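# Place both shakers upright in holder wells, then release

## Task

Get every shaker standing upright in a separate well of the holder, with the holder resting flat, and finish with neither gripper or arm touching anything.

## Robot and tools

ROBOT. Two six-joint arms, left_arm and right_arm, each with a parallel two-finger gripper. Scene frame: origin at table-top height midway between the nominal bases, +x pointing out over the table, +z up, left_arm on the +y side (image sides may differ). Calibrated bases in the scene frame: left_arm at (+0.032, +0.288, 0) m, right_arm at (+0.006, -0.295, 0) m, each turned a few hundredths of a radian about z, and up is +z for both. Hand positions, orientations and wrist camera poses are reported in each arm's own base frame. cam_low and the table use the scene frame. Reported hand poses can be a few cm off, more at long reach. The gripper's fingers point along its +z axis and open and close along its y axis. end_effector_position is the point between the pads, about 1 cm short of the fingertips.

COMMAND ROW. Every command is a row of 14 numbers, even if only one arm should move. The first 7 are for left_arm and the last 7 for right_arm. Each block is waist, shoulder, elbow, wrist pitch, wrist yaw, wrist roll (absolute target angles in radians), then the opening (absolute, -1 closed to +1 fully open). Stated joint ranges: waist -2.618 to 3.054, shoulder 0.000 to 3.142, elbow 0.000 to 3.142, wrist pitch -1.571 to 1.571, wrist yaw -1.571 to 1.571, wrist roll -2.094 to 2.094. The true stops may differ by up to 0.059 rad. A call is refused if a target goes more than 0.059 rad beyond a stated end and further out than the current angle. Overshooting targets are clipped at the real stop, and the result then says "joint sent to its limit". Each step, a target is kept within 0.339 rad of the measured angle for the first three joints and within 2.2 rad for the wrist joints. Targets implying a hand jump over 200 mm are scaled back. To keep an arm or gripper still, repeat its current Joint targets and Tool commands values; a 0 opening is a real command.

TOOLS.
execute_actions(actions, cameras): actions is a list of actions. Each action is a table of up to 15 rows, one row per 1/30 s step. A shorter table repeats its last row to fill 15 steps. An empty list just returns state and images. cameras selects images: omitted, null or ["all"] gives all, [] gives none, and an unknown name invalidates the call.
move(target, speed, blend, opening_speed, blocking, cameras): target is one 14-number row or a list of up to 15 rows, all absolute. The joints are interpolated together, so the hand follows a curve. There is no avoidance of objects or of the other arm. speed (rad/s, 0.01 to 12.57, default 0.5) caps the joint with the longest travel; give one value or one per target. blend (rad) rounds corners of a list. opening_speed (per second on the opening scale, at least 0.2) ramps the fingers; use a slow value on fragile parts. The first target's openings apply at the start; later targets' openings apply once everything is at rest there. Paths take at least 0.5 s, and paths over 10 s stop short. blocking=false returns after about 0.5 s while motion continues; a new move then replaces the old one smoothly. The result adds a "move:" line: done, off_target (at rest with a joint more than 0.035 rad away), moving, held or fault, plus limits=held if steps were withheld. Neither done nor off_target tells you about contact.
wait(seconds 0 to 10): lets time pass holding the last command; a running move continues.
stop(): brakes a running move; faster motion needs more room.
zoom_image(camera, region): camera is cam_low, cam_left_wrist or cam_right_wrist. region is [x0, y0, x1, y1] in pixels of that camera's latest image, at most 504 by 504.
read_manual(section): licence texts only.
finished_scene(scene): pass the current scene number; ends the scene for good.

RESULTS. Joint positions and Joint velocities give one block per arm in the joint order above (rad, rad/s), then the pad gap (m; 0.094 when fully open). "within noise" means that arm is still. Joint targets shows the angles being driven toward now. Tool commands shows current openings. grip_measured uses the opening scale; empty it may read up to about 2.7 mm wide. grip_effort_nm is gripper motor effort (negative means closing), not pad force. Joint torques include gravity and have positive sign toward larger angles; the first three wrap at ±28 N m. "joint command not followed" means the clearance check altered targets. MOTOR HOT appears at 75 °C. At 90 °C an over-temperature fault folds that arm and idles it, and at 100 °C it drops. Holding loads, reaching far or pushing into unreachable poses heats motors. Images are 672x504 from cam_low, cam_left_wrist and cam_right_wrist, in that order.

GRIPPING. Pads squeeze with roughly 50 to 64 N each. Full force begins about 0.05 below the reading at first contact, and about 0.11 below for small or round items such as shakers. To release, command an opening well above grip_measured.

AVOID. Dropping items, letting go of moving items, fast impacts and hard pushes. Do not knock anything off the table or leave it off. Do not let the arms press or collide, or close one gripper on the other's fingers. A wrist camera cable resting on something counts as touching it. Loose objects may occasionally be nudged by outside pushes.

Each tool is called after ">>>" in YAML: its name, and indented under it one key for each argument.

## Session

>>> execute_actions:
  actions: []

Scene clock: 0.00 s.
left_arm: end_effector_position=(+0.4007, +0.0364, +0.1192) grip_measured=+1.000 grip_effort_nm=n/a end_effector_quat_wxyz=(+0.598, -0.076, +0.798, +0.015) | right_arm: end_effector_position=(+0.4026, -0.0468, +0.1138) grip_measured=+1.000 grip_effort_nm=n/a end_effector_quat_wxyz=(+0.609, +0.114, +0.781, -0.073)
Joint positions: left_arm=[0.064 1.497 0.392 0.817 -0.053 -0.085 0.094] | right_arm=[-0.011 1.584 0.383 0.943 0.245 0.089 0.094]
Joint velocities: within noise
Joint torques (N m): no reading
Motor temperatures (°C): left_arm=[26 29 26 29 26 27 24] | right_arm=[26 32 31 27 29 25 24]
Heat: left arm: 29 °C; right arm: 32 °C.
Joint targets: left_arm=[0.064 1.492 0.397 0.812 -0.054 -0.084] | right_arm=[-0.011 1.578 0.389 0.942 0.246 0.089]
Tool commands: left_gripper/opening=+1.0 right_gripper/opening=+1.0

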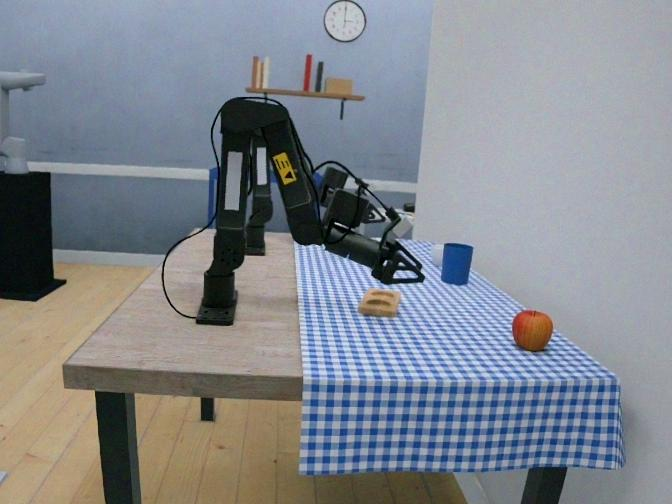

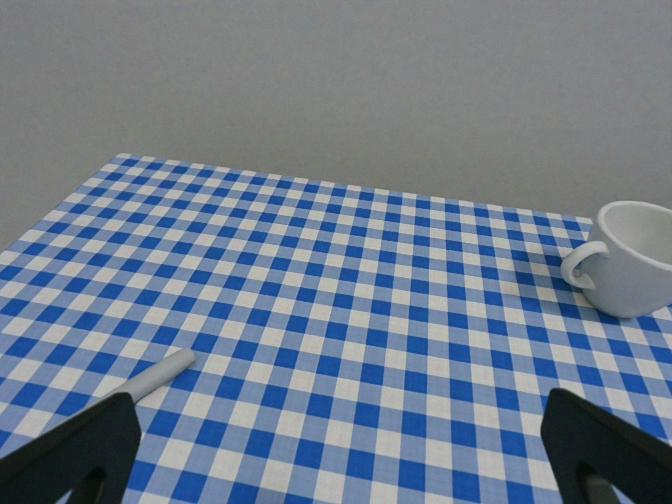

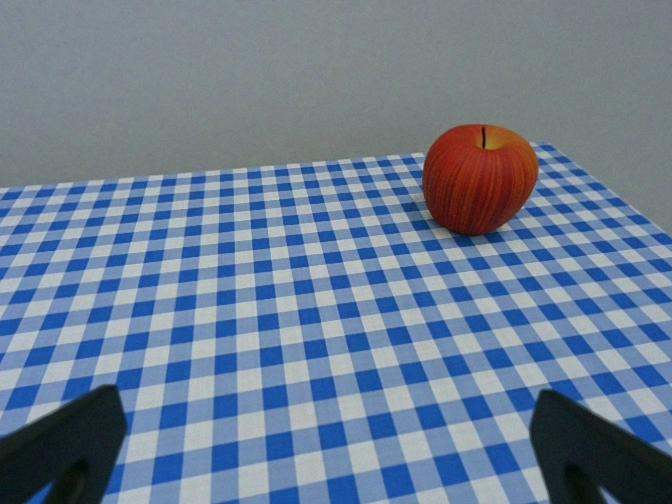

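>>> move:
  target: [0.0,1.45,2.05,-1.5,0,0,1,0.0,1.45,2.05,-1.5,0,0,1]
  speed: 1.2

Scene clock: 32.40 s.
left_arm: end_effector_position=(+0.3157, +0.0046, +0.3690) grip_measured=+1.000 grip_effort_nm=0.002 end_effector_quat_wxyz=(+0.327, -0.009, +0.945, +0.003) | right_arm: end_effector_position=(+0.3146, -0.0041, +0.3697) grip_measured=+1.000 grip_effort_nm=-0.027 end_effector_quat_wxyz=(+0.326, +0.012, +0.945, -0.004)
Joint positions: left_arm=[0.006 1.455 2.03 -1.481 -0.009 -0.011 0.094] | right_arm=[-0.011 1.455 2.036 -1.487 0.008 0.011 0.094]
Joint velocities: within noise
Joint torques (N m): left_arm=[-0.53 -4.49 6.84 1.42 0.11 0.08] | right_arm=[1.09 -4.6 7.47 0.84 -0.07 -0.13]
Motor temperatures (°C): left_arm=[26 31 29 35 26 26 24] | right_arm=[26 34 32 29 28 25 24]
Heat: left arm: 35 °C; right arm: 34 °C.
Joint targets: left_arm=[0.000 1.450 2.050 -1.500 0.000 0.000] | right_arm=[0.000 1.450 2.050 -1.500 0.000 0.000]
move: done

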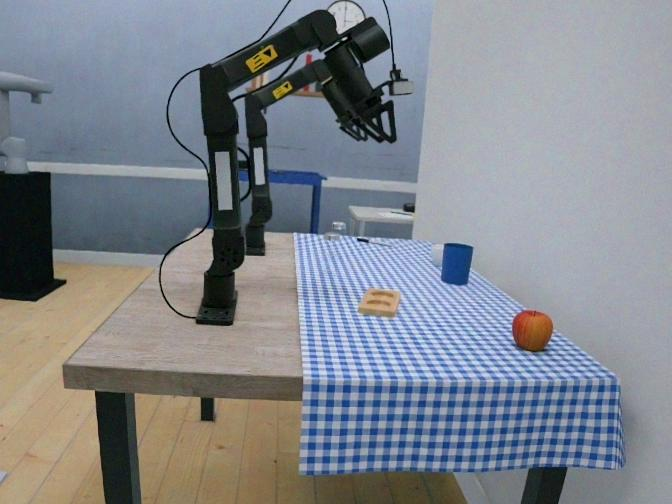

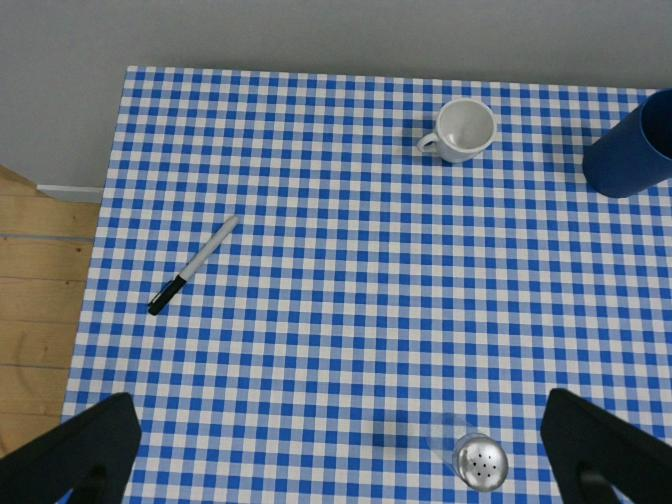

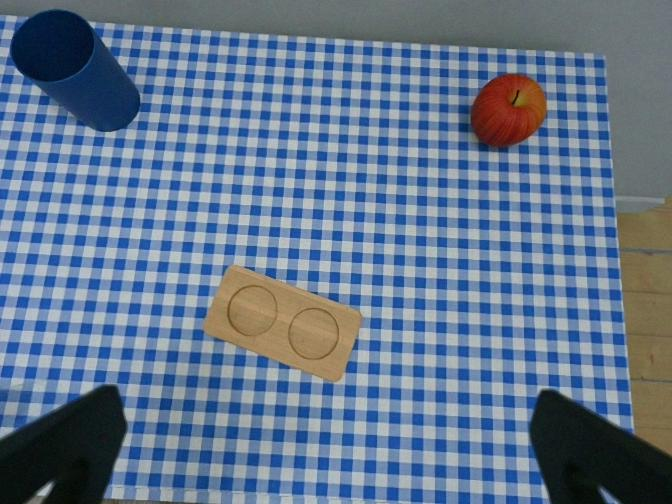

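>>> move:
  target: [-0.55,1.3,2.05,-1.57,0,0,1,0.5,1.3,2.05,-1.57,0,0,1]
  speed: 1.2

>>> zoom_image:
  camera: "cam_low"
  region: [290, 200, 450, 320]

Scene clock: 38.57 s.
left_arm: end_effector_position=(+0.2238, -0.1340, +0.3999) grip_measured=+1.000 grip_effort_nm=-0.002 end_effector_quat_wxyz=(+0.354, +0.246, +0.897, -0.100) | right_arm: end_effector_position=(+0.2287, +0.1235, +0.4001) grip_measured=+1.000 grip_effort_nm=-0.032 end_effector_quat_wxyz=(+0.355, -0.222, +0.904, +0.091)
Joint positions: left_arm=[-0.544 1.298 2.03 -1.55 -0.001 -0.009 0.094] | right_arm=[0.491 1.299 2.036 -1.557 0 0.01 0.094]
Joint velocities: within noise
Joint torques (N m): left_arm=[-0.47 -1.77 6.22 1.55 0.03 0.06] | right_arm=[0.84 -2.25 6.71 0.91 0.02 -0.11]
Motor temperatures (°C): left_arm=[26 31 28 35 26 26 24] | right_arm=[26 33 32 29 28 25 24]
Heat: left arm: 35 °C; right arm: 33 °C.
Joint targets: left_arm=[-0.550 1.300 2.050 -1.570 0.000 0.000] | right_arm=[0.500 1.300 2.050 -1.570 0.000 0.000]
move: done

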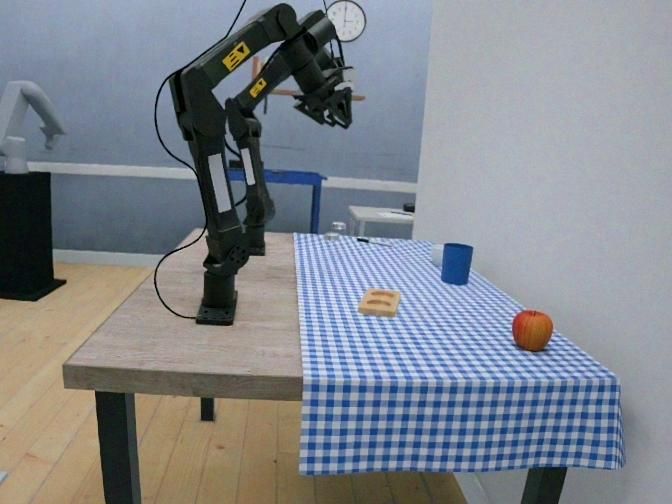

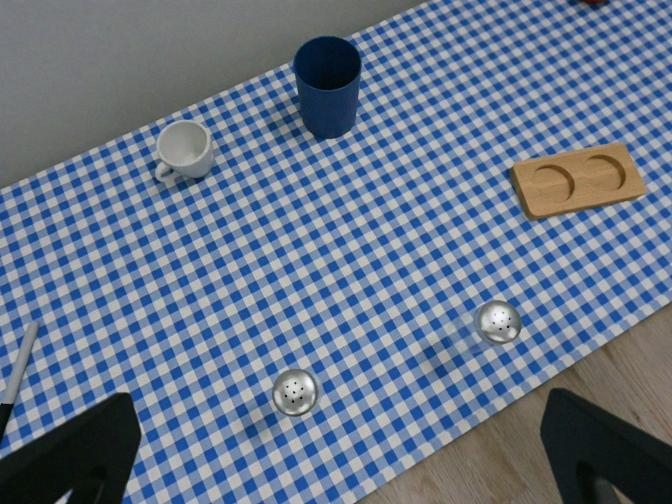

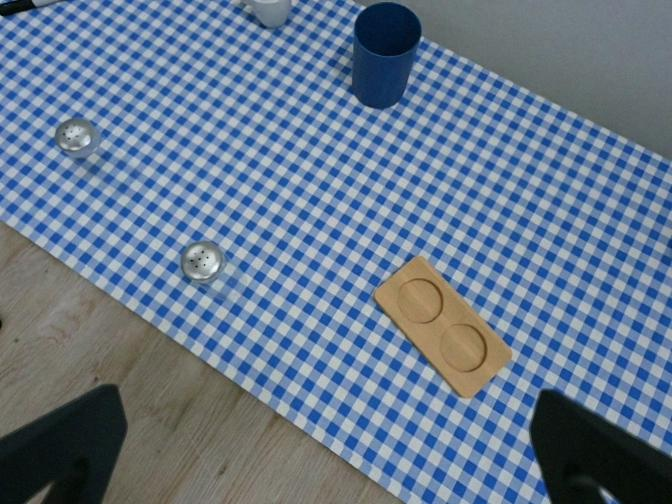

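Scaled by 3.150 from the camera's 672x504 image, which has a finer 960x720 frame.

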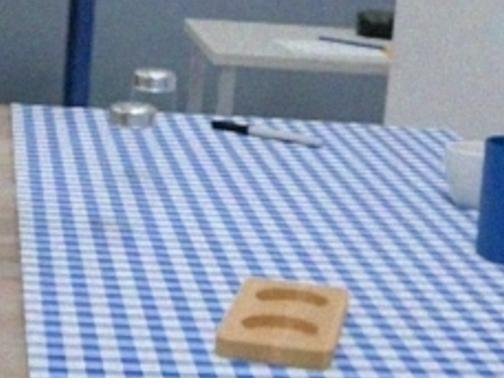

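>>> move:
  target: [0.3,1.3,2.05,-1.57,0,0,1,0.828,0.877,0.864,-0.787,0,0,1]
  speed: 1.2

>>> zoom_image:
  camera: "cam_right_wrist"
  region: [180, 0, 500, 300]

Scene clock: 87.20 s.
left_arm: end_effector_position=(+0.2492, +0.0766, +0.3997) grip_measured=+1.000 grip_effort_nm=-0.012 end_effector_quat_wxyz=(+0.363, -0.140, +0.920, +0.052) | right_arm: end_effector_position=(+0.1830, +0.1971, +0.1957) grip_measured=+1.000 grip_effort_nm=-0.032 end_effector_quat_wxyz=(+0.333, -0.367, +0.856, +0.146)
Joint positions: left_arm=[0.294 1.298 2.03 -1.551 0 -0.009 0.094] | right_arm=[0.819 0.892 0.869 -0.803 0 0.01 0.094]
Joint velocities: within noise
Joint torques (N m): left_arm=[0.47 -1.83 6.22 1.53 0.03 0.06] | right_arm=[0.84 -2.56 7.77 1.2 0.02 -0.11]
Motor temperatures (°C): left_arm=[26 29 28 34 26 26 24] | right_arm=[26 31 31 30 28 25 24]
Heat: left arm: 34 °C; right arm: 31 °C.
Joint targets: left_arm=[0.300 1.300 2.050 -1.570 0.000 0.000] | right_arm=[0.828 0.877 0.864 -0.787 0.000 0.000]
move: done

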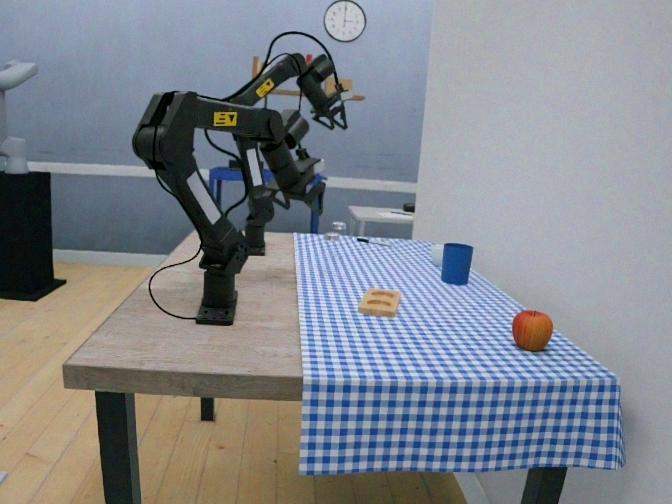

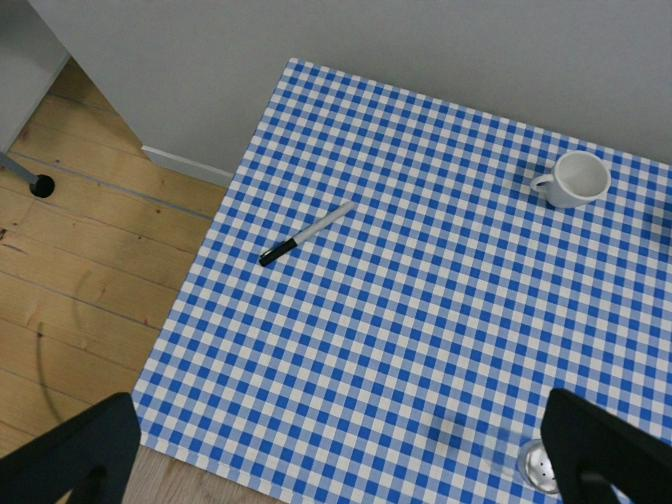

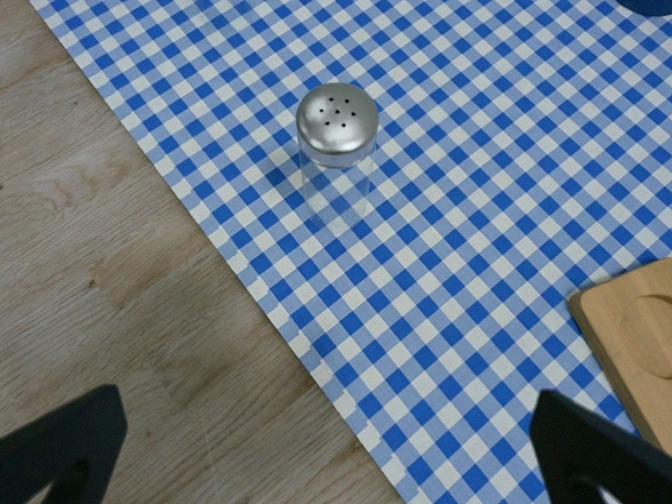

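Scaled by 1.575 from the camera's 672x504 image, which has a finer 960x720 frame.

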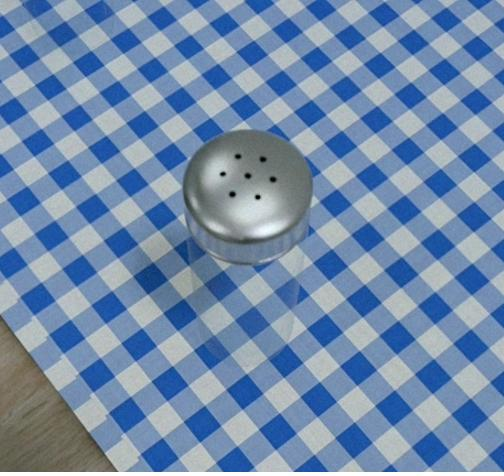

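>>> move:
  target: [0.3,1.3,2.05,-1.57,0,0,1,0.828,0.938,0.285,0.053,0,0,1]
  speed: 0.8

>>> zoom_image:
  camera: "cam_low"
  region: [240, 150, 400, 270]

Scene clock: 119.43 s.
left_arm: end_effector_position=(+0.2491, +0.0766, +0.3997) grip_measured=+1.000 grip_effort_nm=-0.007 end_effector_quat_wxyz=(+0.363, -0.140, +0.920, +0.052) | right_arm: end_effector_position=(+0.2036, +0.2191, +0.0894) grip_measured=+1.000 grip_effort_nm=-0.032 end_effector_quat_wxyz=(+0.423, -0.349, +0.815, +0.186)
Joint positions: left_arm=[0.294 1.298 2.03 -1.552 0 -0.009 0.094] | right_arm=[0.819 0.937 0.29 0.037 0 0.01 0.094]
Joint velocities: within noise
Joint torques (N m): left_arm=[0.46 -1.83 6.22 1.53 0.02 0.07] | right_arm=[0.85 -1.51 7.64 1.4 0.02 -0.11]
Motor temperatures (°C): left_arm=[26 29 28 35 26 26 24] | right_arm=[26 31 31 31 28 25 24]
Heat: left arm: 35 °C; right arm: 31 °C.
Joint targets: left_arm=[0.300 1.300 2.050 -1.570 0.000 0.000] | right_arm=[0.828 0.938 0.285 0.053 0.000 0.000]
move: done

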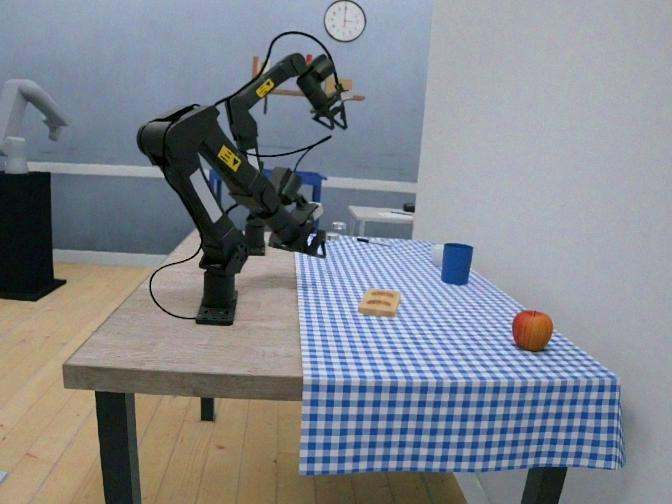

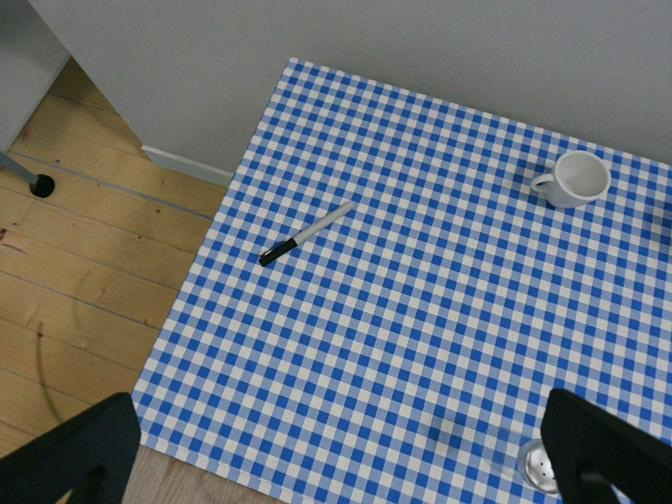

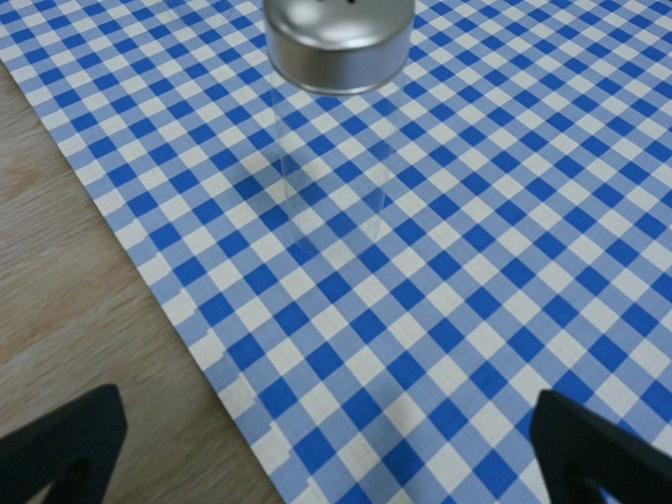

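Scaled by 3.150 from the camera's 672x504 image, which has a finer 960x720 frame.

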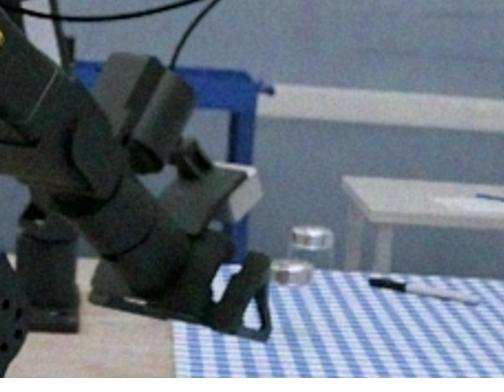

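>>> move:
  target: [0.3,1.3,2.05,-1.57,0,0,1,0.826,1.515,0.602,0.31,0,0,1]
  speed: 0.5

>>> zoom_image:
  camera: "cam_low"
  region: [240, 150, 400, 270]

Scene clock: 137.43 s.
left_arm: end_effector_position=(+0.2490, +0.0765, +0.3996) grip_measured=+1.000 grip_effort_nm=-0.007 end_effector_quat_wxyz=(+0.363, -0.140, +0.920, +0.052) | right_arm: end_effector_position=(+0.2712, +0.2915, +0.0753) grip_measured=+1.000 grip_effort_nm=-0.032 end_effector_quat_wxyz=(+0.414, -0.351, +0.820, +0.182)
Joint positions: left_arm=[0.294 1.298 2.03 -1.552 0 -0.009 0.094] | right_arm=[0.819 1.505 0.578 0.295 0 0.01 0.094]
Joint velocities: within noise
Joint torques (N m): left_arm=[0.46 -1.83 6.19 1.53 0.03 0.05] | right_arm=[0.66 -4.78 9.44 1.4 0.02 -0.11]
Motor temperatures (°C): left_arm=[26 29 28 35 26 26 24] | right_arm=[25 31 32 31 28 25 24]
Heat: left arm: 35 °C; right arm: 32 °C.
Joint targets: left_arm=[0.300 1.300 2.050 -1.570 0.000 0.000] | right_arm=[0.826 1.515 0.602 0.310 0.000 0.000]
move: done

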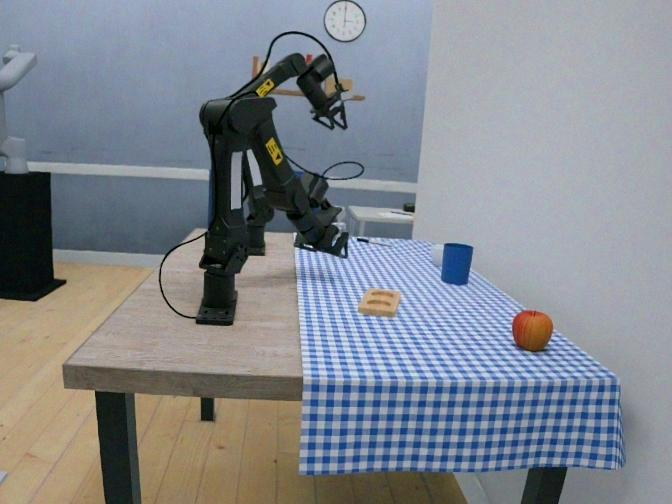

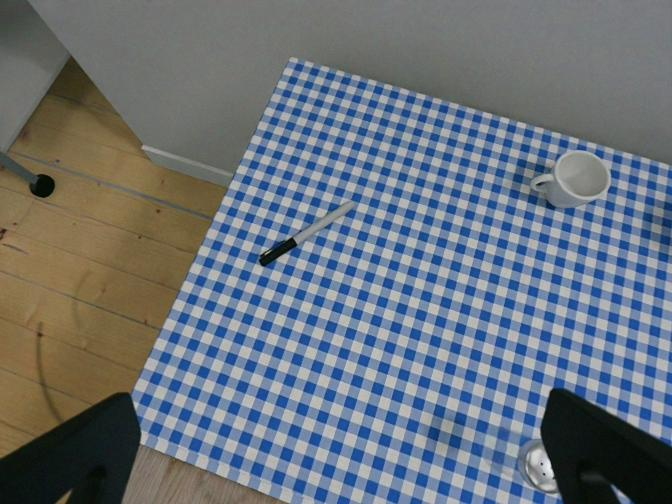

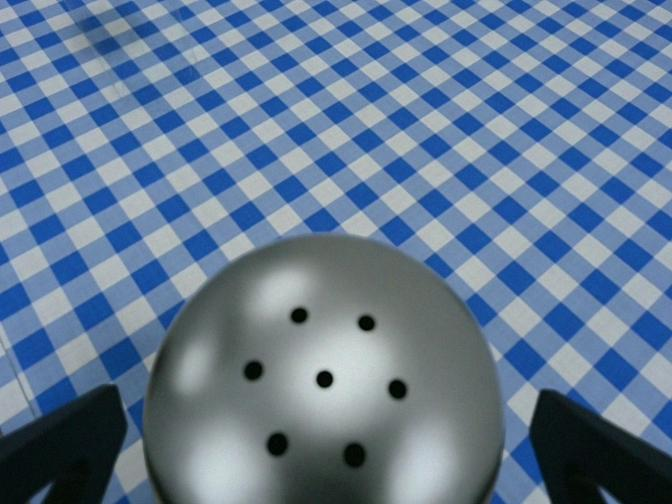

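Scaled by 3.150 from the camera's 672x504 image, which has a finer 960x720 frame.

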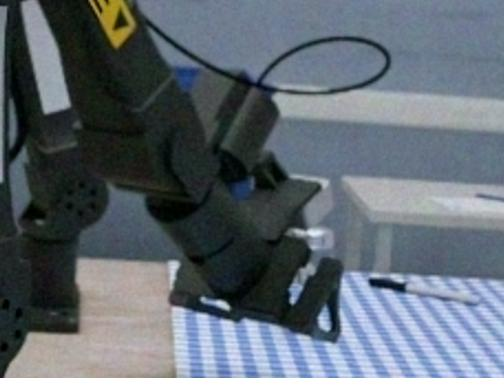

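>>> move:
  target: [0.3,1.3,2.05,-1.57,0,0,1,0.826,1.515,0.602,0.31,0,0,-0.35]
  opening_speed: 0.5
  cameras: ["cam_right_wrist"]

Scene clock: 146.70 s.
left_arm: end_effector_position=(+0.2490, +0.0765, +0.3996) grip_measured=+1.000 grip_effort_nm=-0.007 end_effector_quat_wxyz=(+0.363, -0.140, +0.920, +0.052) | right_arm: end_effector_position=(+0.2713, +0.2916, +0.0755) grip_measured=-0.130 grip_effort_nm=-1.057 end_effector_quat_wxyz=(+0.414, -0.351, +0.820, +0.182)
Joint positions: left_arm=[0.294 1.298 2.03 -1.552 0 -0.009 0.094] | right_arm=[0.819 1.505 0.578 0.295 0 0.01 0.041]
Joint velocities: within noise
Joint torques (N m): left_arm=[0.46 -1.83 6.2 1.53 0.02 0.06] | right_arm=[0.68 -4.78 9.44 1.37 0.02 -0.11]
Motor temperatures (°C): left_arm=[26 28 28 35 26 26 24] | right_arm=[25 32 32 32 28 25 24]
Heat: left arm: 35 °C; right arm: 32 °C.
Joint targets: left_arm=[0.300 1.300 2.050 -1.570 0.000 0.000] | right_arm=[0.826 1.515 0.602 0.310 0.000 0.000]
move: done
Images, in order (width x height): cam_right_wrist 672x504.

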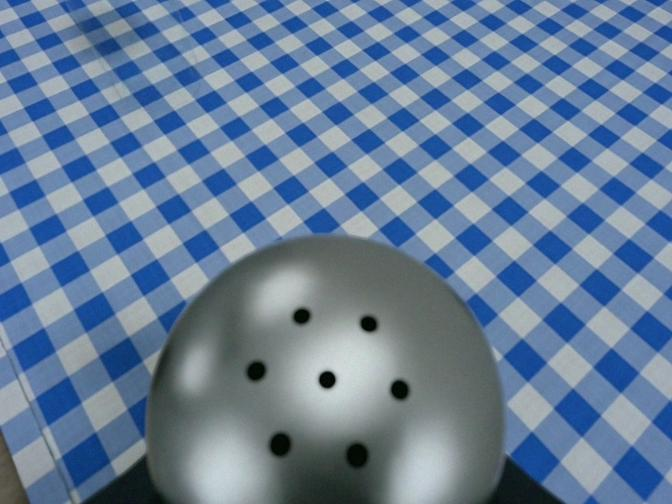

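>>> move:
  target:
    - [0.3,1.3,2.05,-1.57,0,0,1,0.826,1.296,0.951,-0.285,0,0,-0.35]
    - [0.3,1.3,2.05,-1.57,0,0,1,0.14,0.8685,0.9875,-1.119,0,0,-0.35]
  speed: 0.7

>>> zoom_image:
  camera: "cam_right_wrist"
  region: [180, 50, 480, 260]

Scene clock: 195.50 s.
left_arm: end_effector_position=(+0.2490, +0.0765, +0.3995) grip_measured=+1.000 grip_effort_nm=-0.007 end_effector_quat_wxyz=(+0.363, -0.140, +0.920, +0.052) | right_arm: end_effector_position=(+0.2128, +0.0328, +0.1844) grip_measured=-0.131 grip_effort_nm=-1.057 end_effector_quat_wxyz=(+0.256, -0.067, +0.964, +0.020)
Joint positions: left_arm=[0.294 1.298 2.03 -1.552 0 -0.009 0.094] | right_arm=[0.149 0.881 0.954 -1.124 0 0.009 0.041]
Joint velocities: within noise
Joint torques (N m): left_arm=[0.46 -1.83 6.22 1.54 0.03 0.07] | right_arm=[-0.77 -1.84 10.92 0.8 0.02 -0.11]
Motor temperatures (°C): left_arm=[26 28 28 35 25 26 24] | right_arm=[25 32 32 32 28 25 25]
Heat: left arm: 35 °C; right arm: 32 °C.
Joint targets: left_arm=[0.300 1.300 2.050 -1.570 0.000 0.000] | right_arm=[0.140 0.869 0.988 -1.119 0.000 0.000]
move: done

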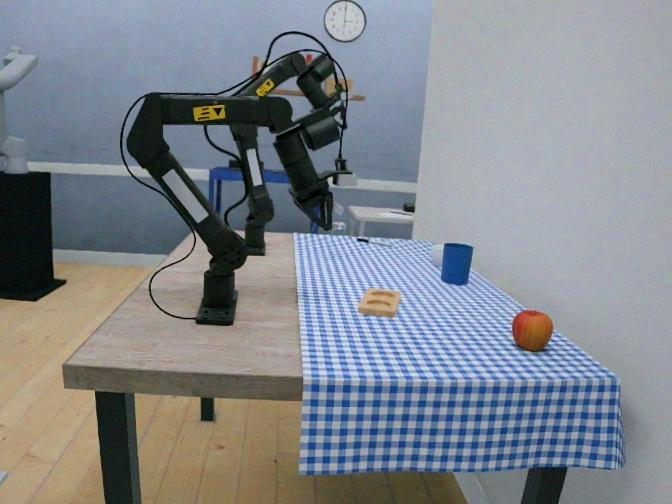

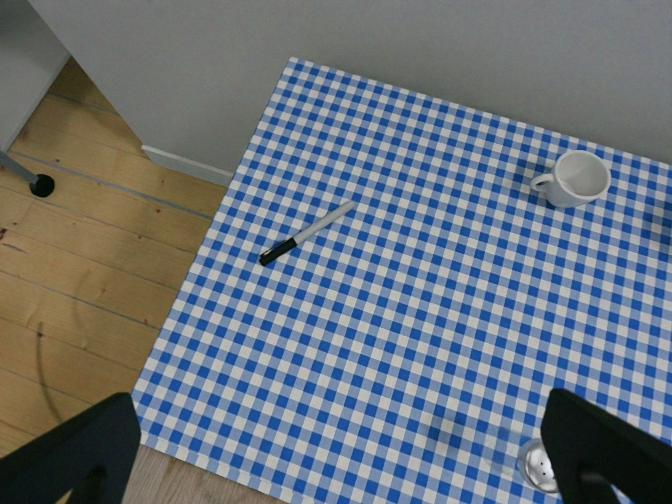

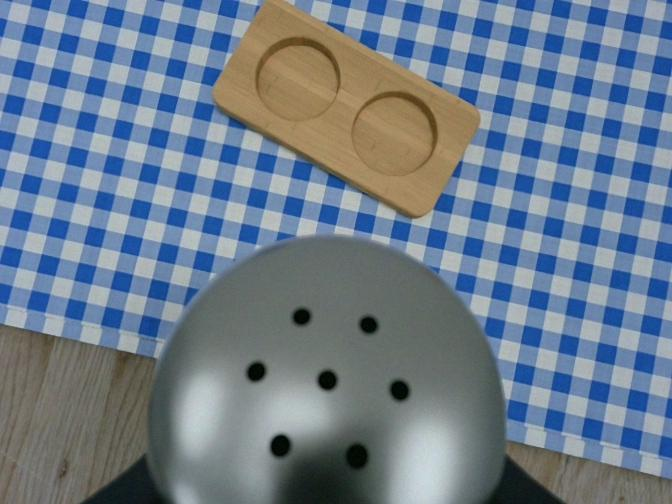

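Scaled by 1.680 from the camera's 672x504 image, which has a finer 960x720 frame.

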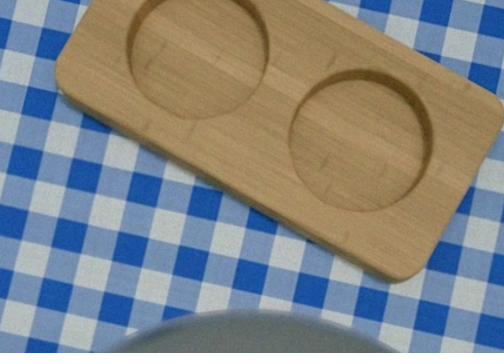

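>>> move:
  target: [-0.9,1.3,2.05,-1.57,0,0,1,0.039,1.092,0.617,-0.109,0,0,-0.35]
  speed: 0.7

>>> zoom_image:
  camera: "cam_left_wrist"
  region: [200, 0, 500, 220]

>>> zoom_image:
  camera: "cam_low"
  region: [300, 200, 440, 330]

Scene clock: 222.37 s.
left_arm: end_effector_position=(+0.1639, -0.2025, +0.3995) grip_measured=+1.000 grip_effort_nm=-0.017 end_effector_quat_wxyz=(+0.330, +0.399, +0.841, -0.160) | right_arm: end_effector_position=(+0.3442, +0.0173, +0.1476) grip_measured=-0.131 grip_effort_nm=-1.053 end_effector_quat_wxyz=(+0.453, -0.017, +0.891, +0.013)
Joint positions: left_arm=[-0.894 1.298 2.03 -1.552 0 -0.009 0.094] | right_arm=[0.047 1.093 0.617 -0.155 0 0.009 0.041]
Joint velocities: left_arm=[within noise] | right_arm=[0.002 0.002 0.012 -0.022 -0.081 -0.154 0.001]
Joint torques (N m): left_arm=[-0.47 -1.76 6.17 1.54 0.03 0.06] | right_arm=[-0.79 -3.15 8.42 1.69 0.02 -0.11]
Motor temperatures (°C): left_arm=[26 28 29 36 25 26 24] | right_arm=[25 31 33 31 28 25 25]
Heat: left arm: 36 °C; right arm: 33 °C.
Joint targets: left_arm=[-0.900 1.300 2.050 -1.570 0.000 0.000] | right_arm=[0.039 1.092 0.617 -0.109 0.000 0.000]
move: off_target (right_arm); right_arm: the wrist pitch is farthest, 0.046 rad from its target

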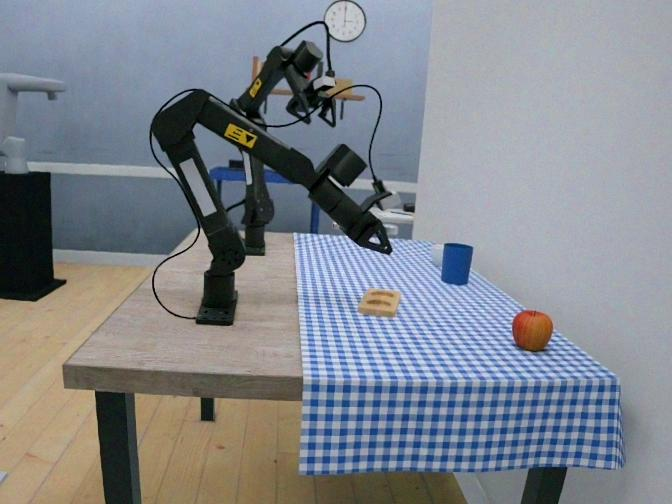

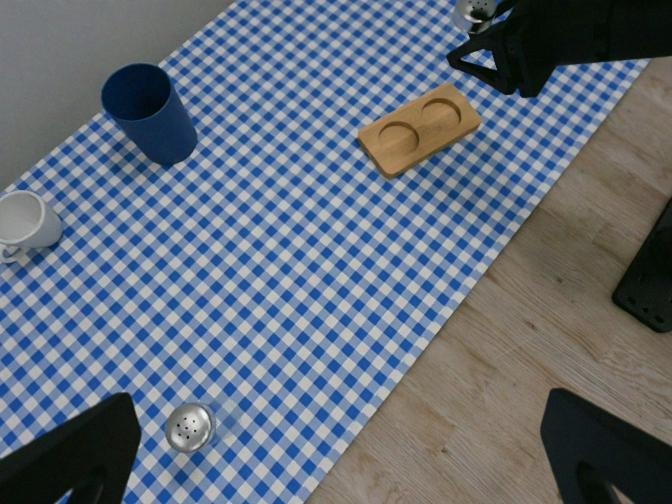

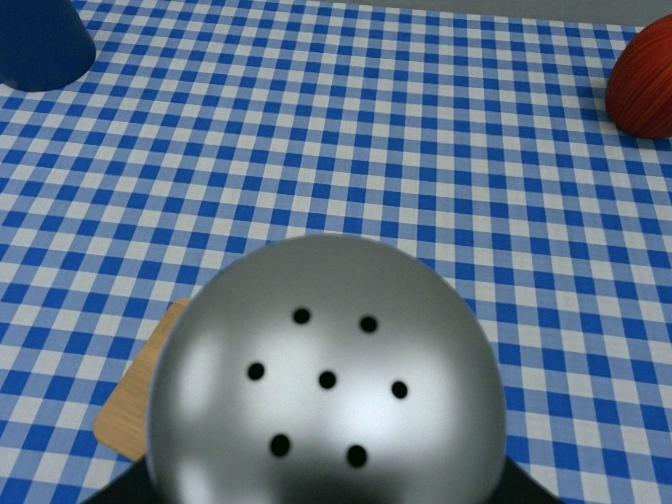

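Scaled by 1.680 from the camera's 672x504 image, which has a finer 960x720 frame.

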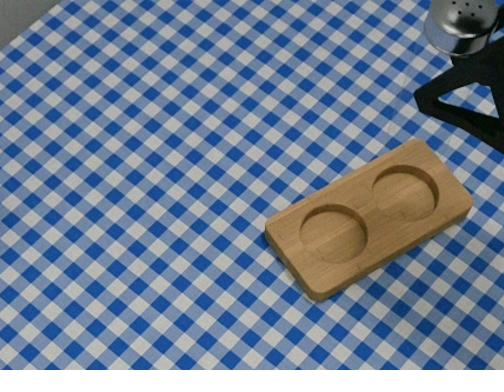

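Scaled by 3.600 from the camera's 672x504 image, which has a finer 960x720 frame.

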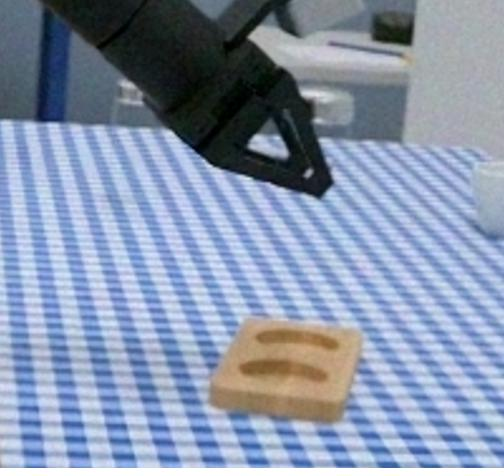

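>>> move:
  target: [-0.9,1.3,2.05,-1.57,0,0,1,0.032,1.182,0.462,0.122,0,0,-0.35]
  speed: 0.3

>>> zoom_image:
  camera: "cam_left_wrist"
  region: [330, 0, 530, 200]

>>> zoom_image:
  camera: "cam_low"
  region: [320, 220, 440, 330]

Scene clock: 236.37 s.
left_arm: end_effector_position=(+0.1639, -0.2025, +0.3995) grip_measured=+1.000 grip_effort_nm=-0.012 end_effector_quat_wxyz=(+0.330, +0.399, +0.841, -0.160) | right_arm: end_effector_position=(+0.3419, +0.0150, +0.0968) grip_measured=-0.131 grip_effort_nm=-1.057 end_effector_quat_wxyz=(+0.447, -0.014, +0.895, +0.011)
Joint positions: left_arm=[-0.894 1.298 2.03 -1.552 0 -0.009 0.094] | right_arm=[0.041 1.182 0.461 0.077 0 0.009 0.041]
Joint velocities: within noise
Joint torques (N m): left_arm=[-0.47 -1.76 6.19 1.54 0.02 0.07] | right_arm=[-0.83 -3.36 7.97 1.68 0.03 -0.11]
Motor temperatures (°C): left_arm=[26 28 29 36 25 26 24] | right_arm=[25 31 32 33 28 25 25]
Heat: left arm: 36 °C; right arm: 33 °C.
Joint targets: left_arm=[-0.900 1.300 2.050 -1.570 0.000 0.000] | right_arm=[0.032 1.182 0.462 0.122 0.000 0.000]
move: off_target (right_arm); right_arm: the wrist pitch is farthest, 0.045 rad from its target

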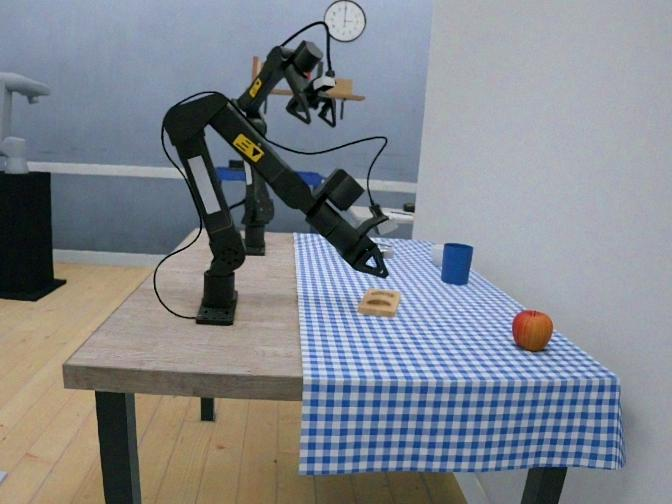

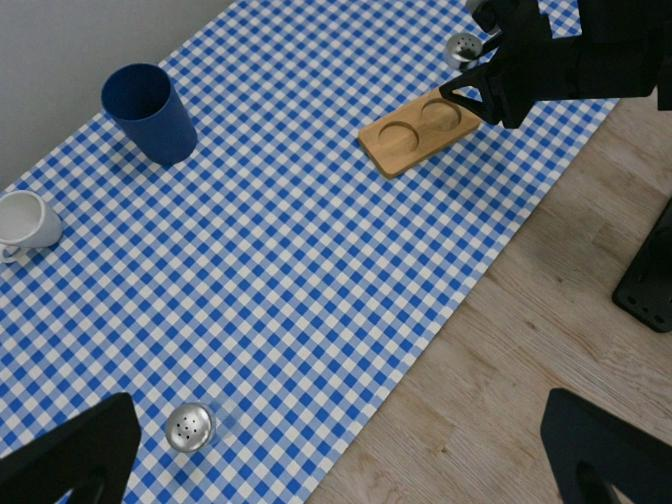

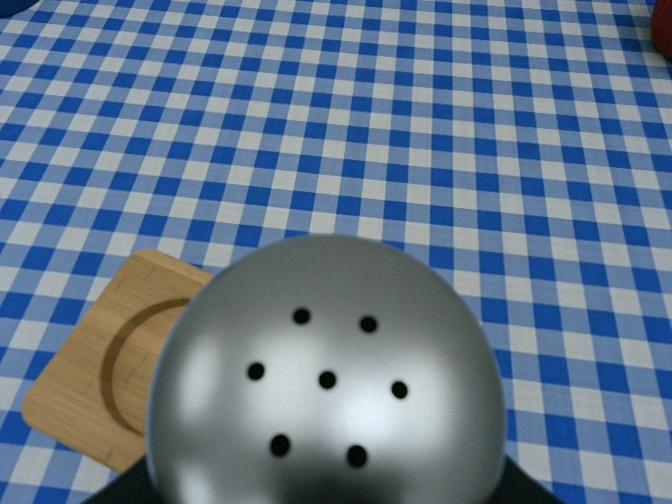

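Scaled by 2.520 from the camera's 672x504 image, which has a finer 960x720 frame.

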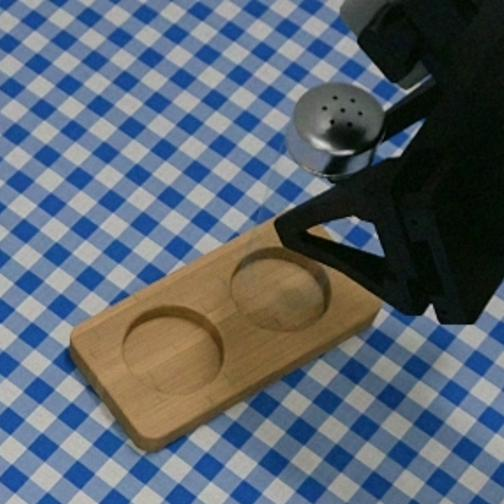

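Scaled by 4.200 from the camera's 672x504 image, which has a finer 960x720 frame.

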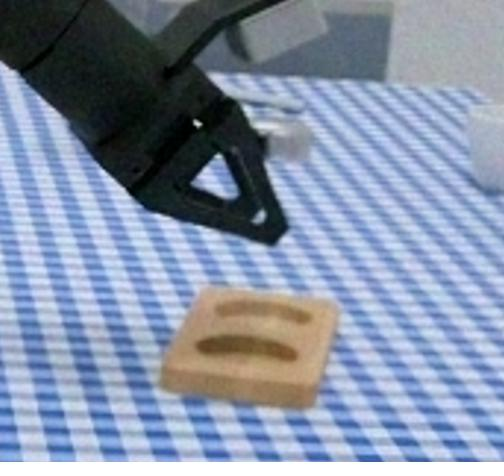

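>>> move:
  target: [-0.9,1.3,2.05,-1.57,0,0,1,0.024,1.195,0.417,0.188,0,0,-0.35]
  speed: 0.15

>>> zoom_image:
  camera: "cam_left_wrist"
  region: [370, 20, 510, 160]

>>> zoom_image:
  camera: "cam_low"
  region: [340, 230, 440, 330]

Scene clock: 254.53 s.
left_arm: end_effector_position=(+0.1638, -0.2024, +0.3995) grip_measured=+1.000 grip_effort_nm=-0.012 end_effector_quat_wxyz=(+0.330, +0.399, +0.841, -0.160) | right_arm: end_effector_position=(+0.3397, +0.0122, +0.0881) grip_measured=-0.131 grip_effort_nm=-1.057 end_effector_quat_wxyz=(+0.452, -0.011, +0.892, +0.009)
Joint positions: left_arm=[-0.894 1.298 2.03 -1.553 0 -0.009 0.094] | right_arm=[0.033 1.194 0.418 0.142 0 0.009 0.041]
Joint velocities: within noise
Joint torques (N m): left_arm=[-0.46 -1.77 6.22 1.54 0.02 0.06] | right_arm=[-0.83 -3.21 7.64 1.68 0.02 -0.11]
Motor temperatures (°C): left_arm=[26 28 29 36 25 26 24] | right_arm=[25 31 32 35 28 25 25]
Heat: left arm: 36 °C; right arm: 35 °C.
Joint targets: left_arm=[-0.900 1.300 2.050 -1.570 0.000 0.000] | right_arm=[0.024 1.195 0.417 0.188 0.000 0.000]
move: off_target (right_arm); right_arm: the wrist pitch is farthest, 0.046 rad from its target

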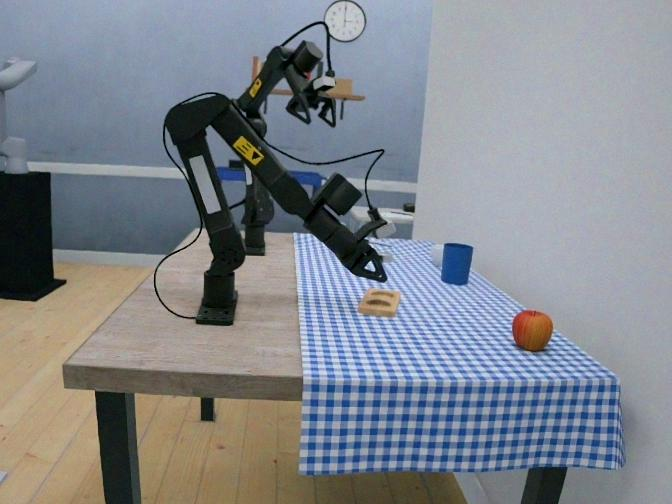

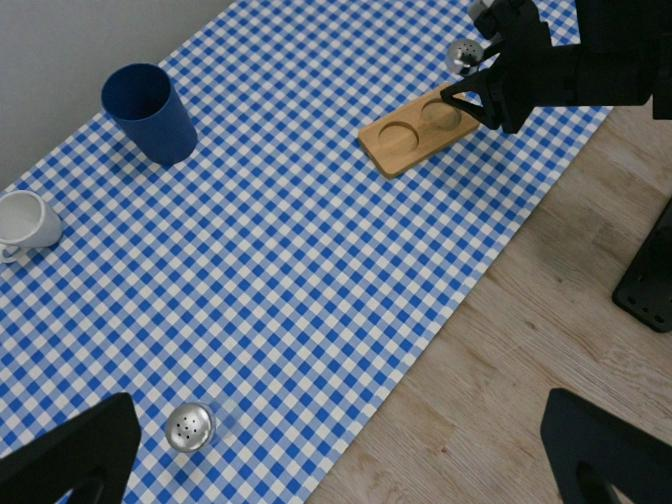

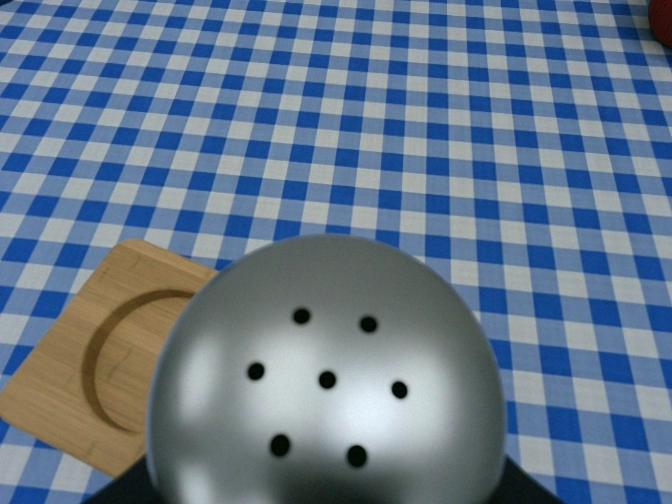

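Scaled by 3.600 from the camera's 672x504 image, which has a finer 960x720 frame.

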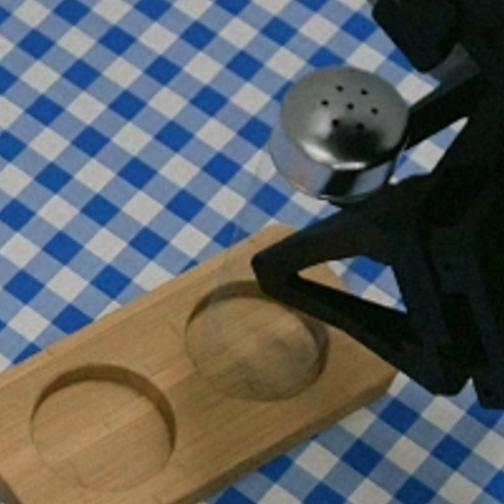

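Scaled by 5.040 from the camera's 672x504 image, which has a finer 960x720 frame.

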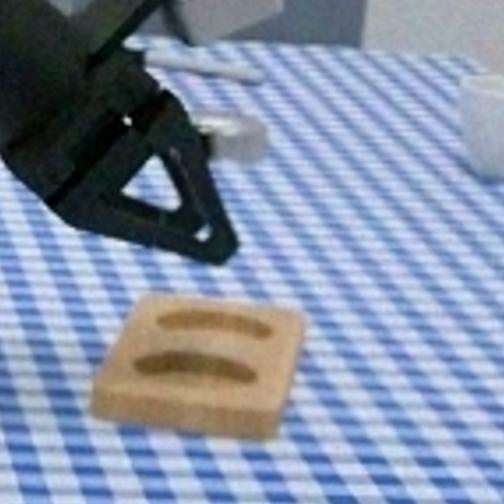

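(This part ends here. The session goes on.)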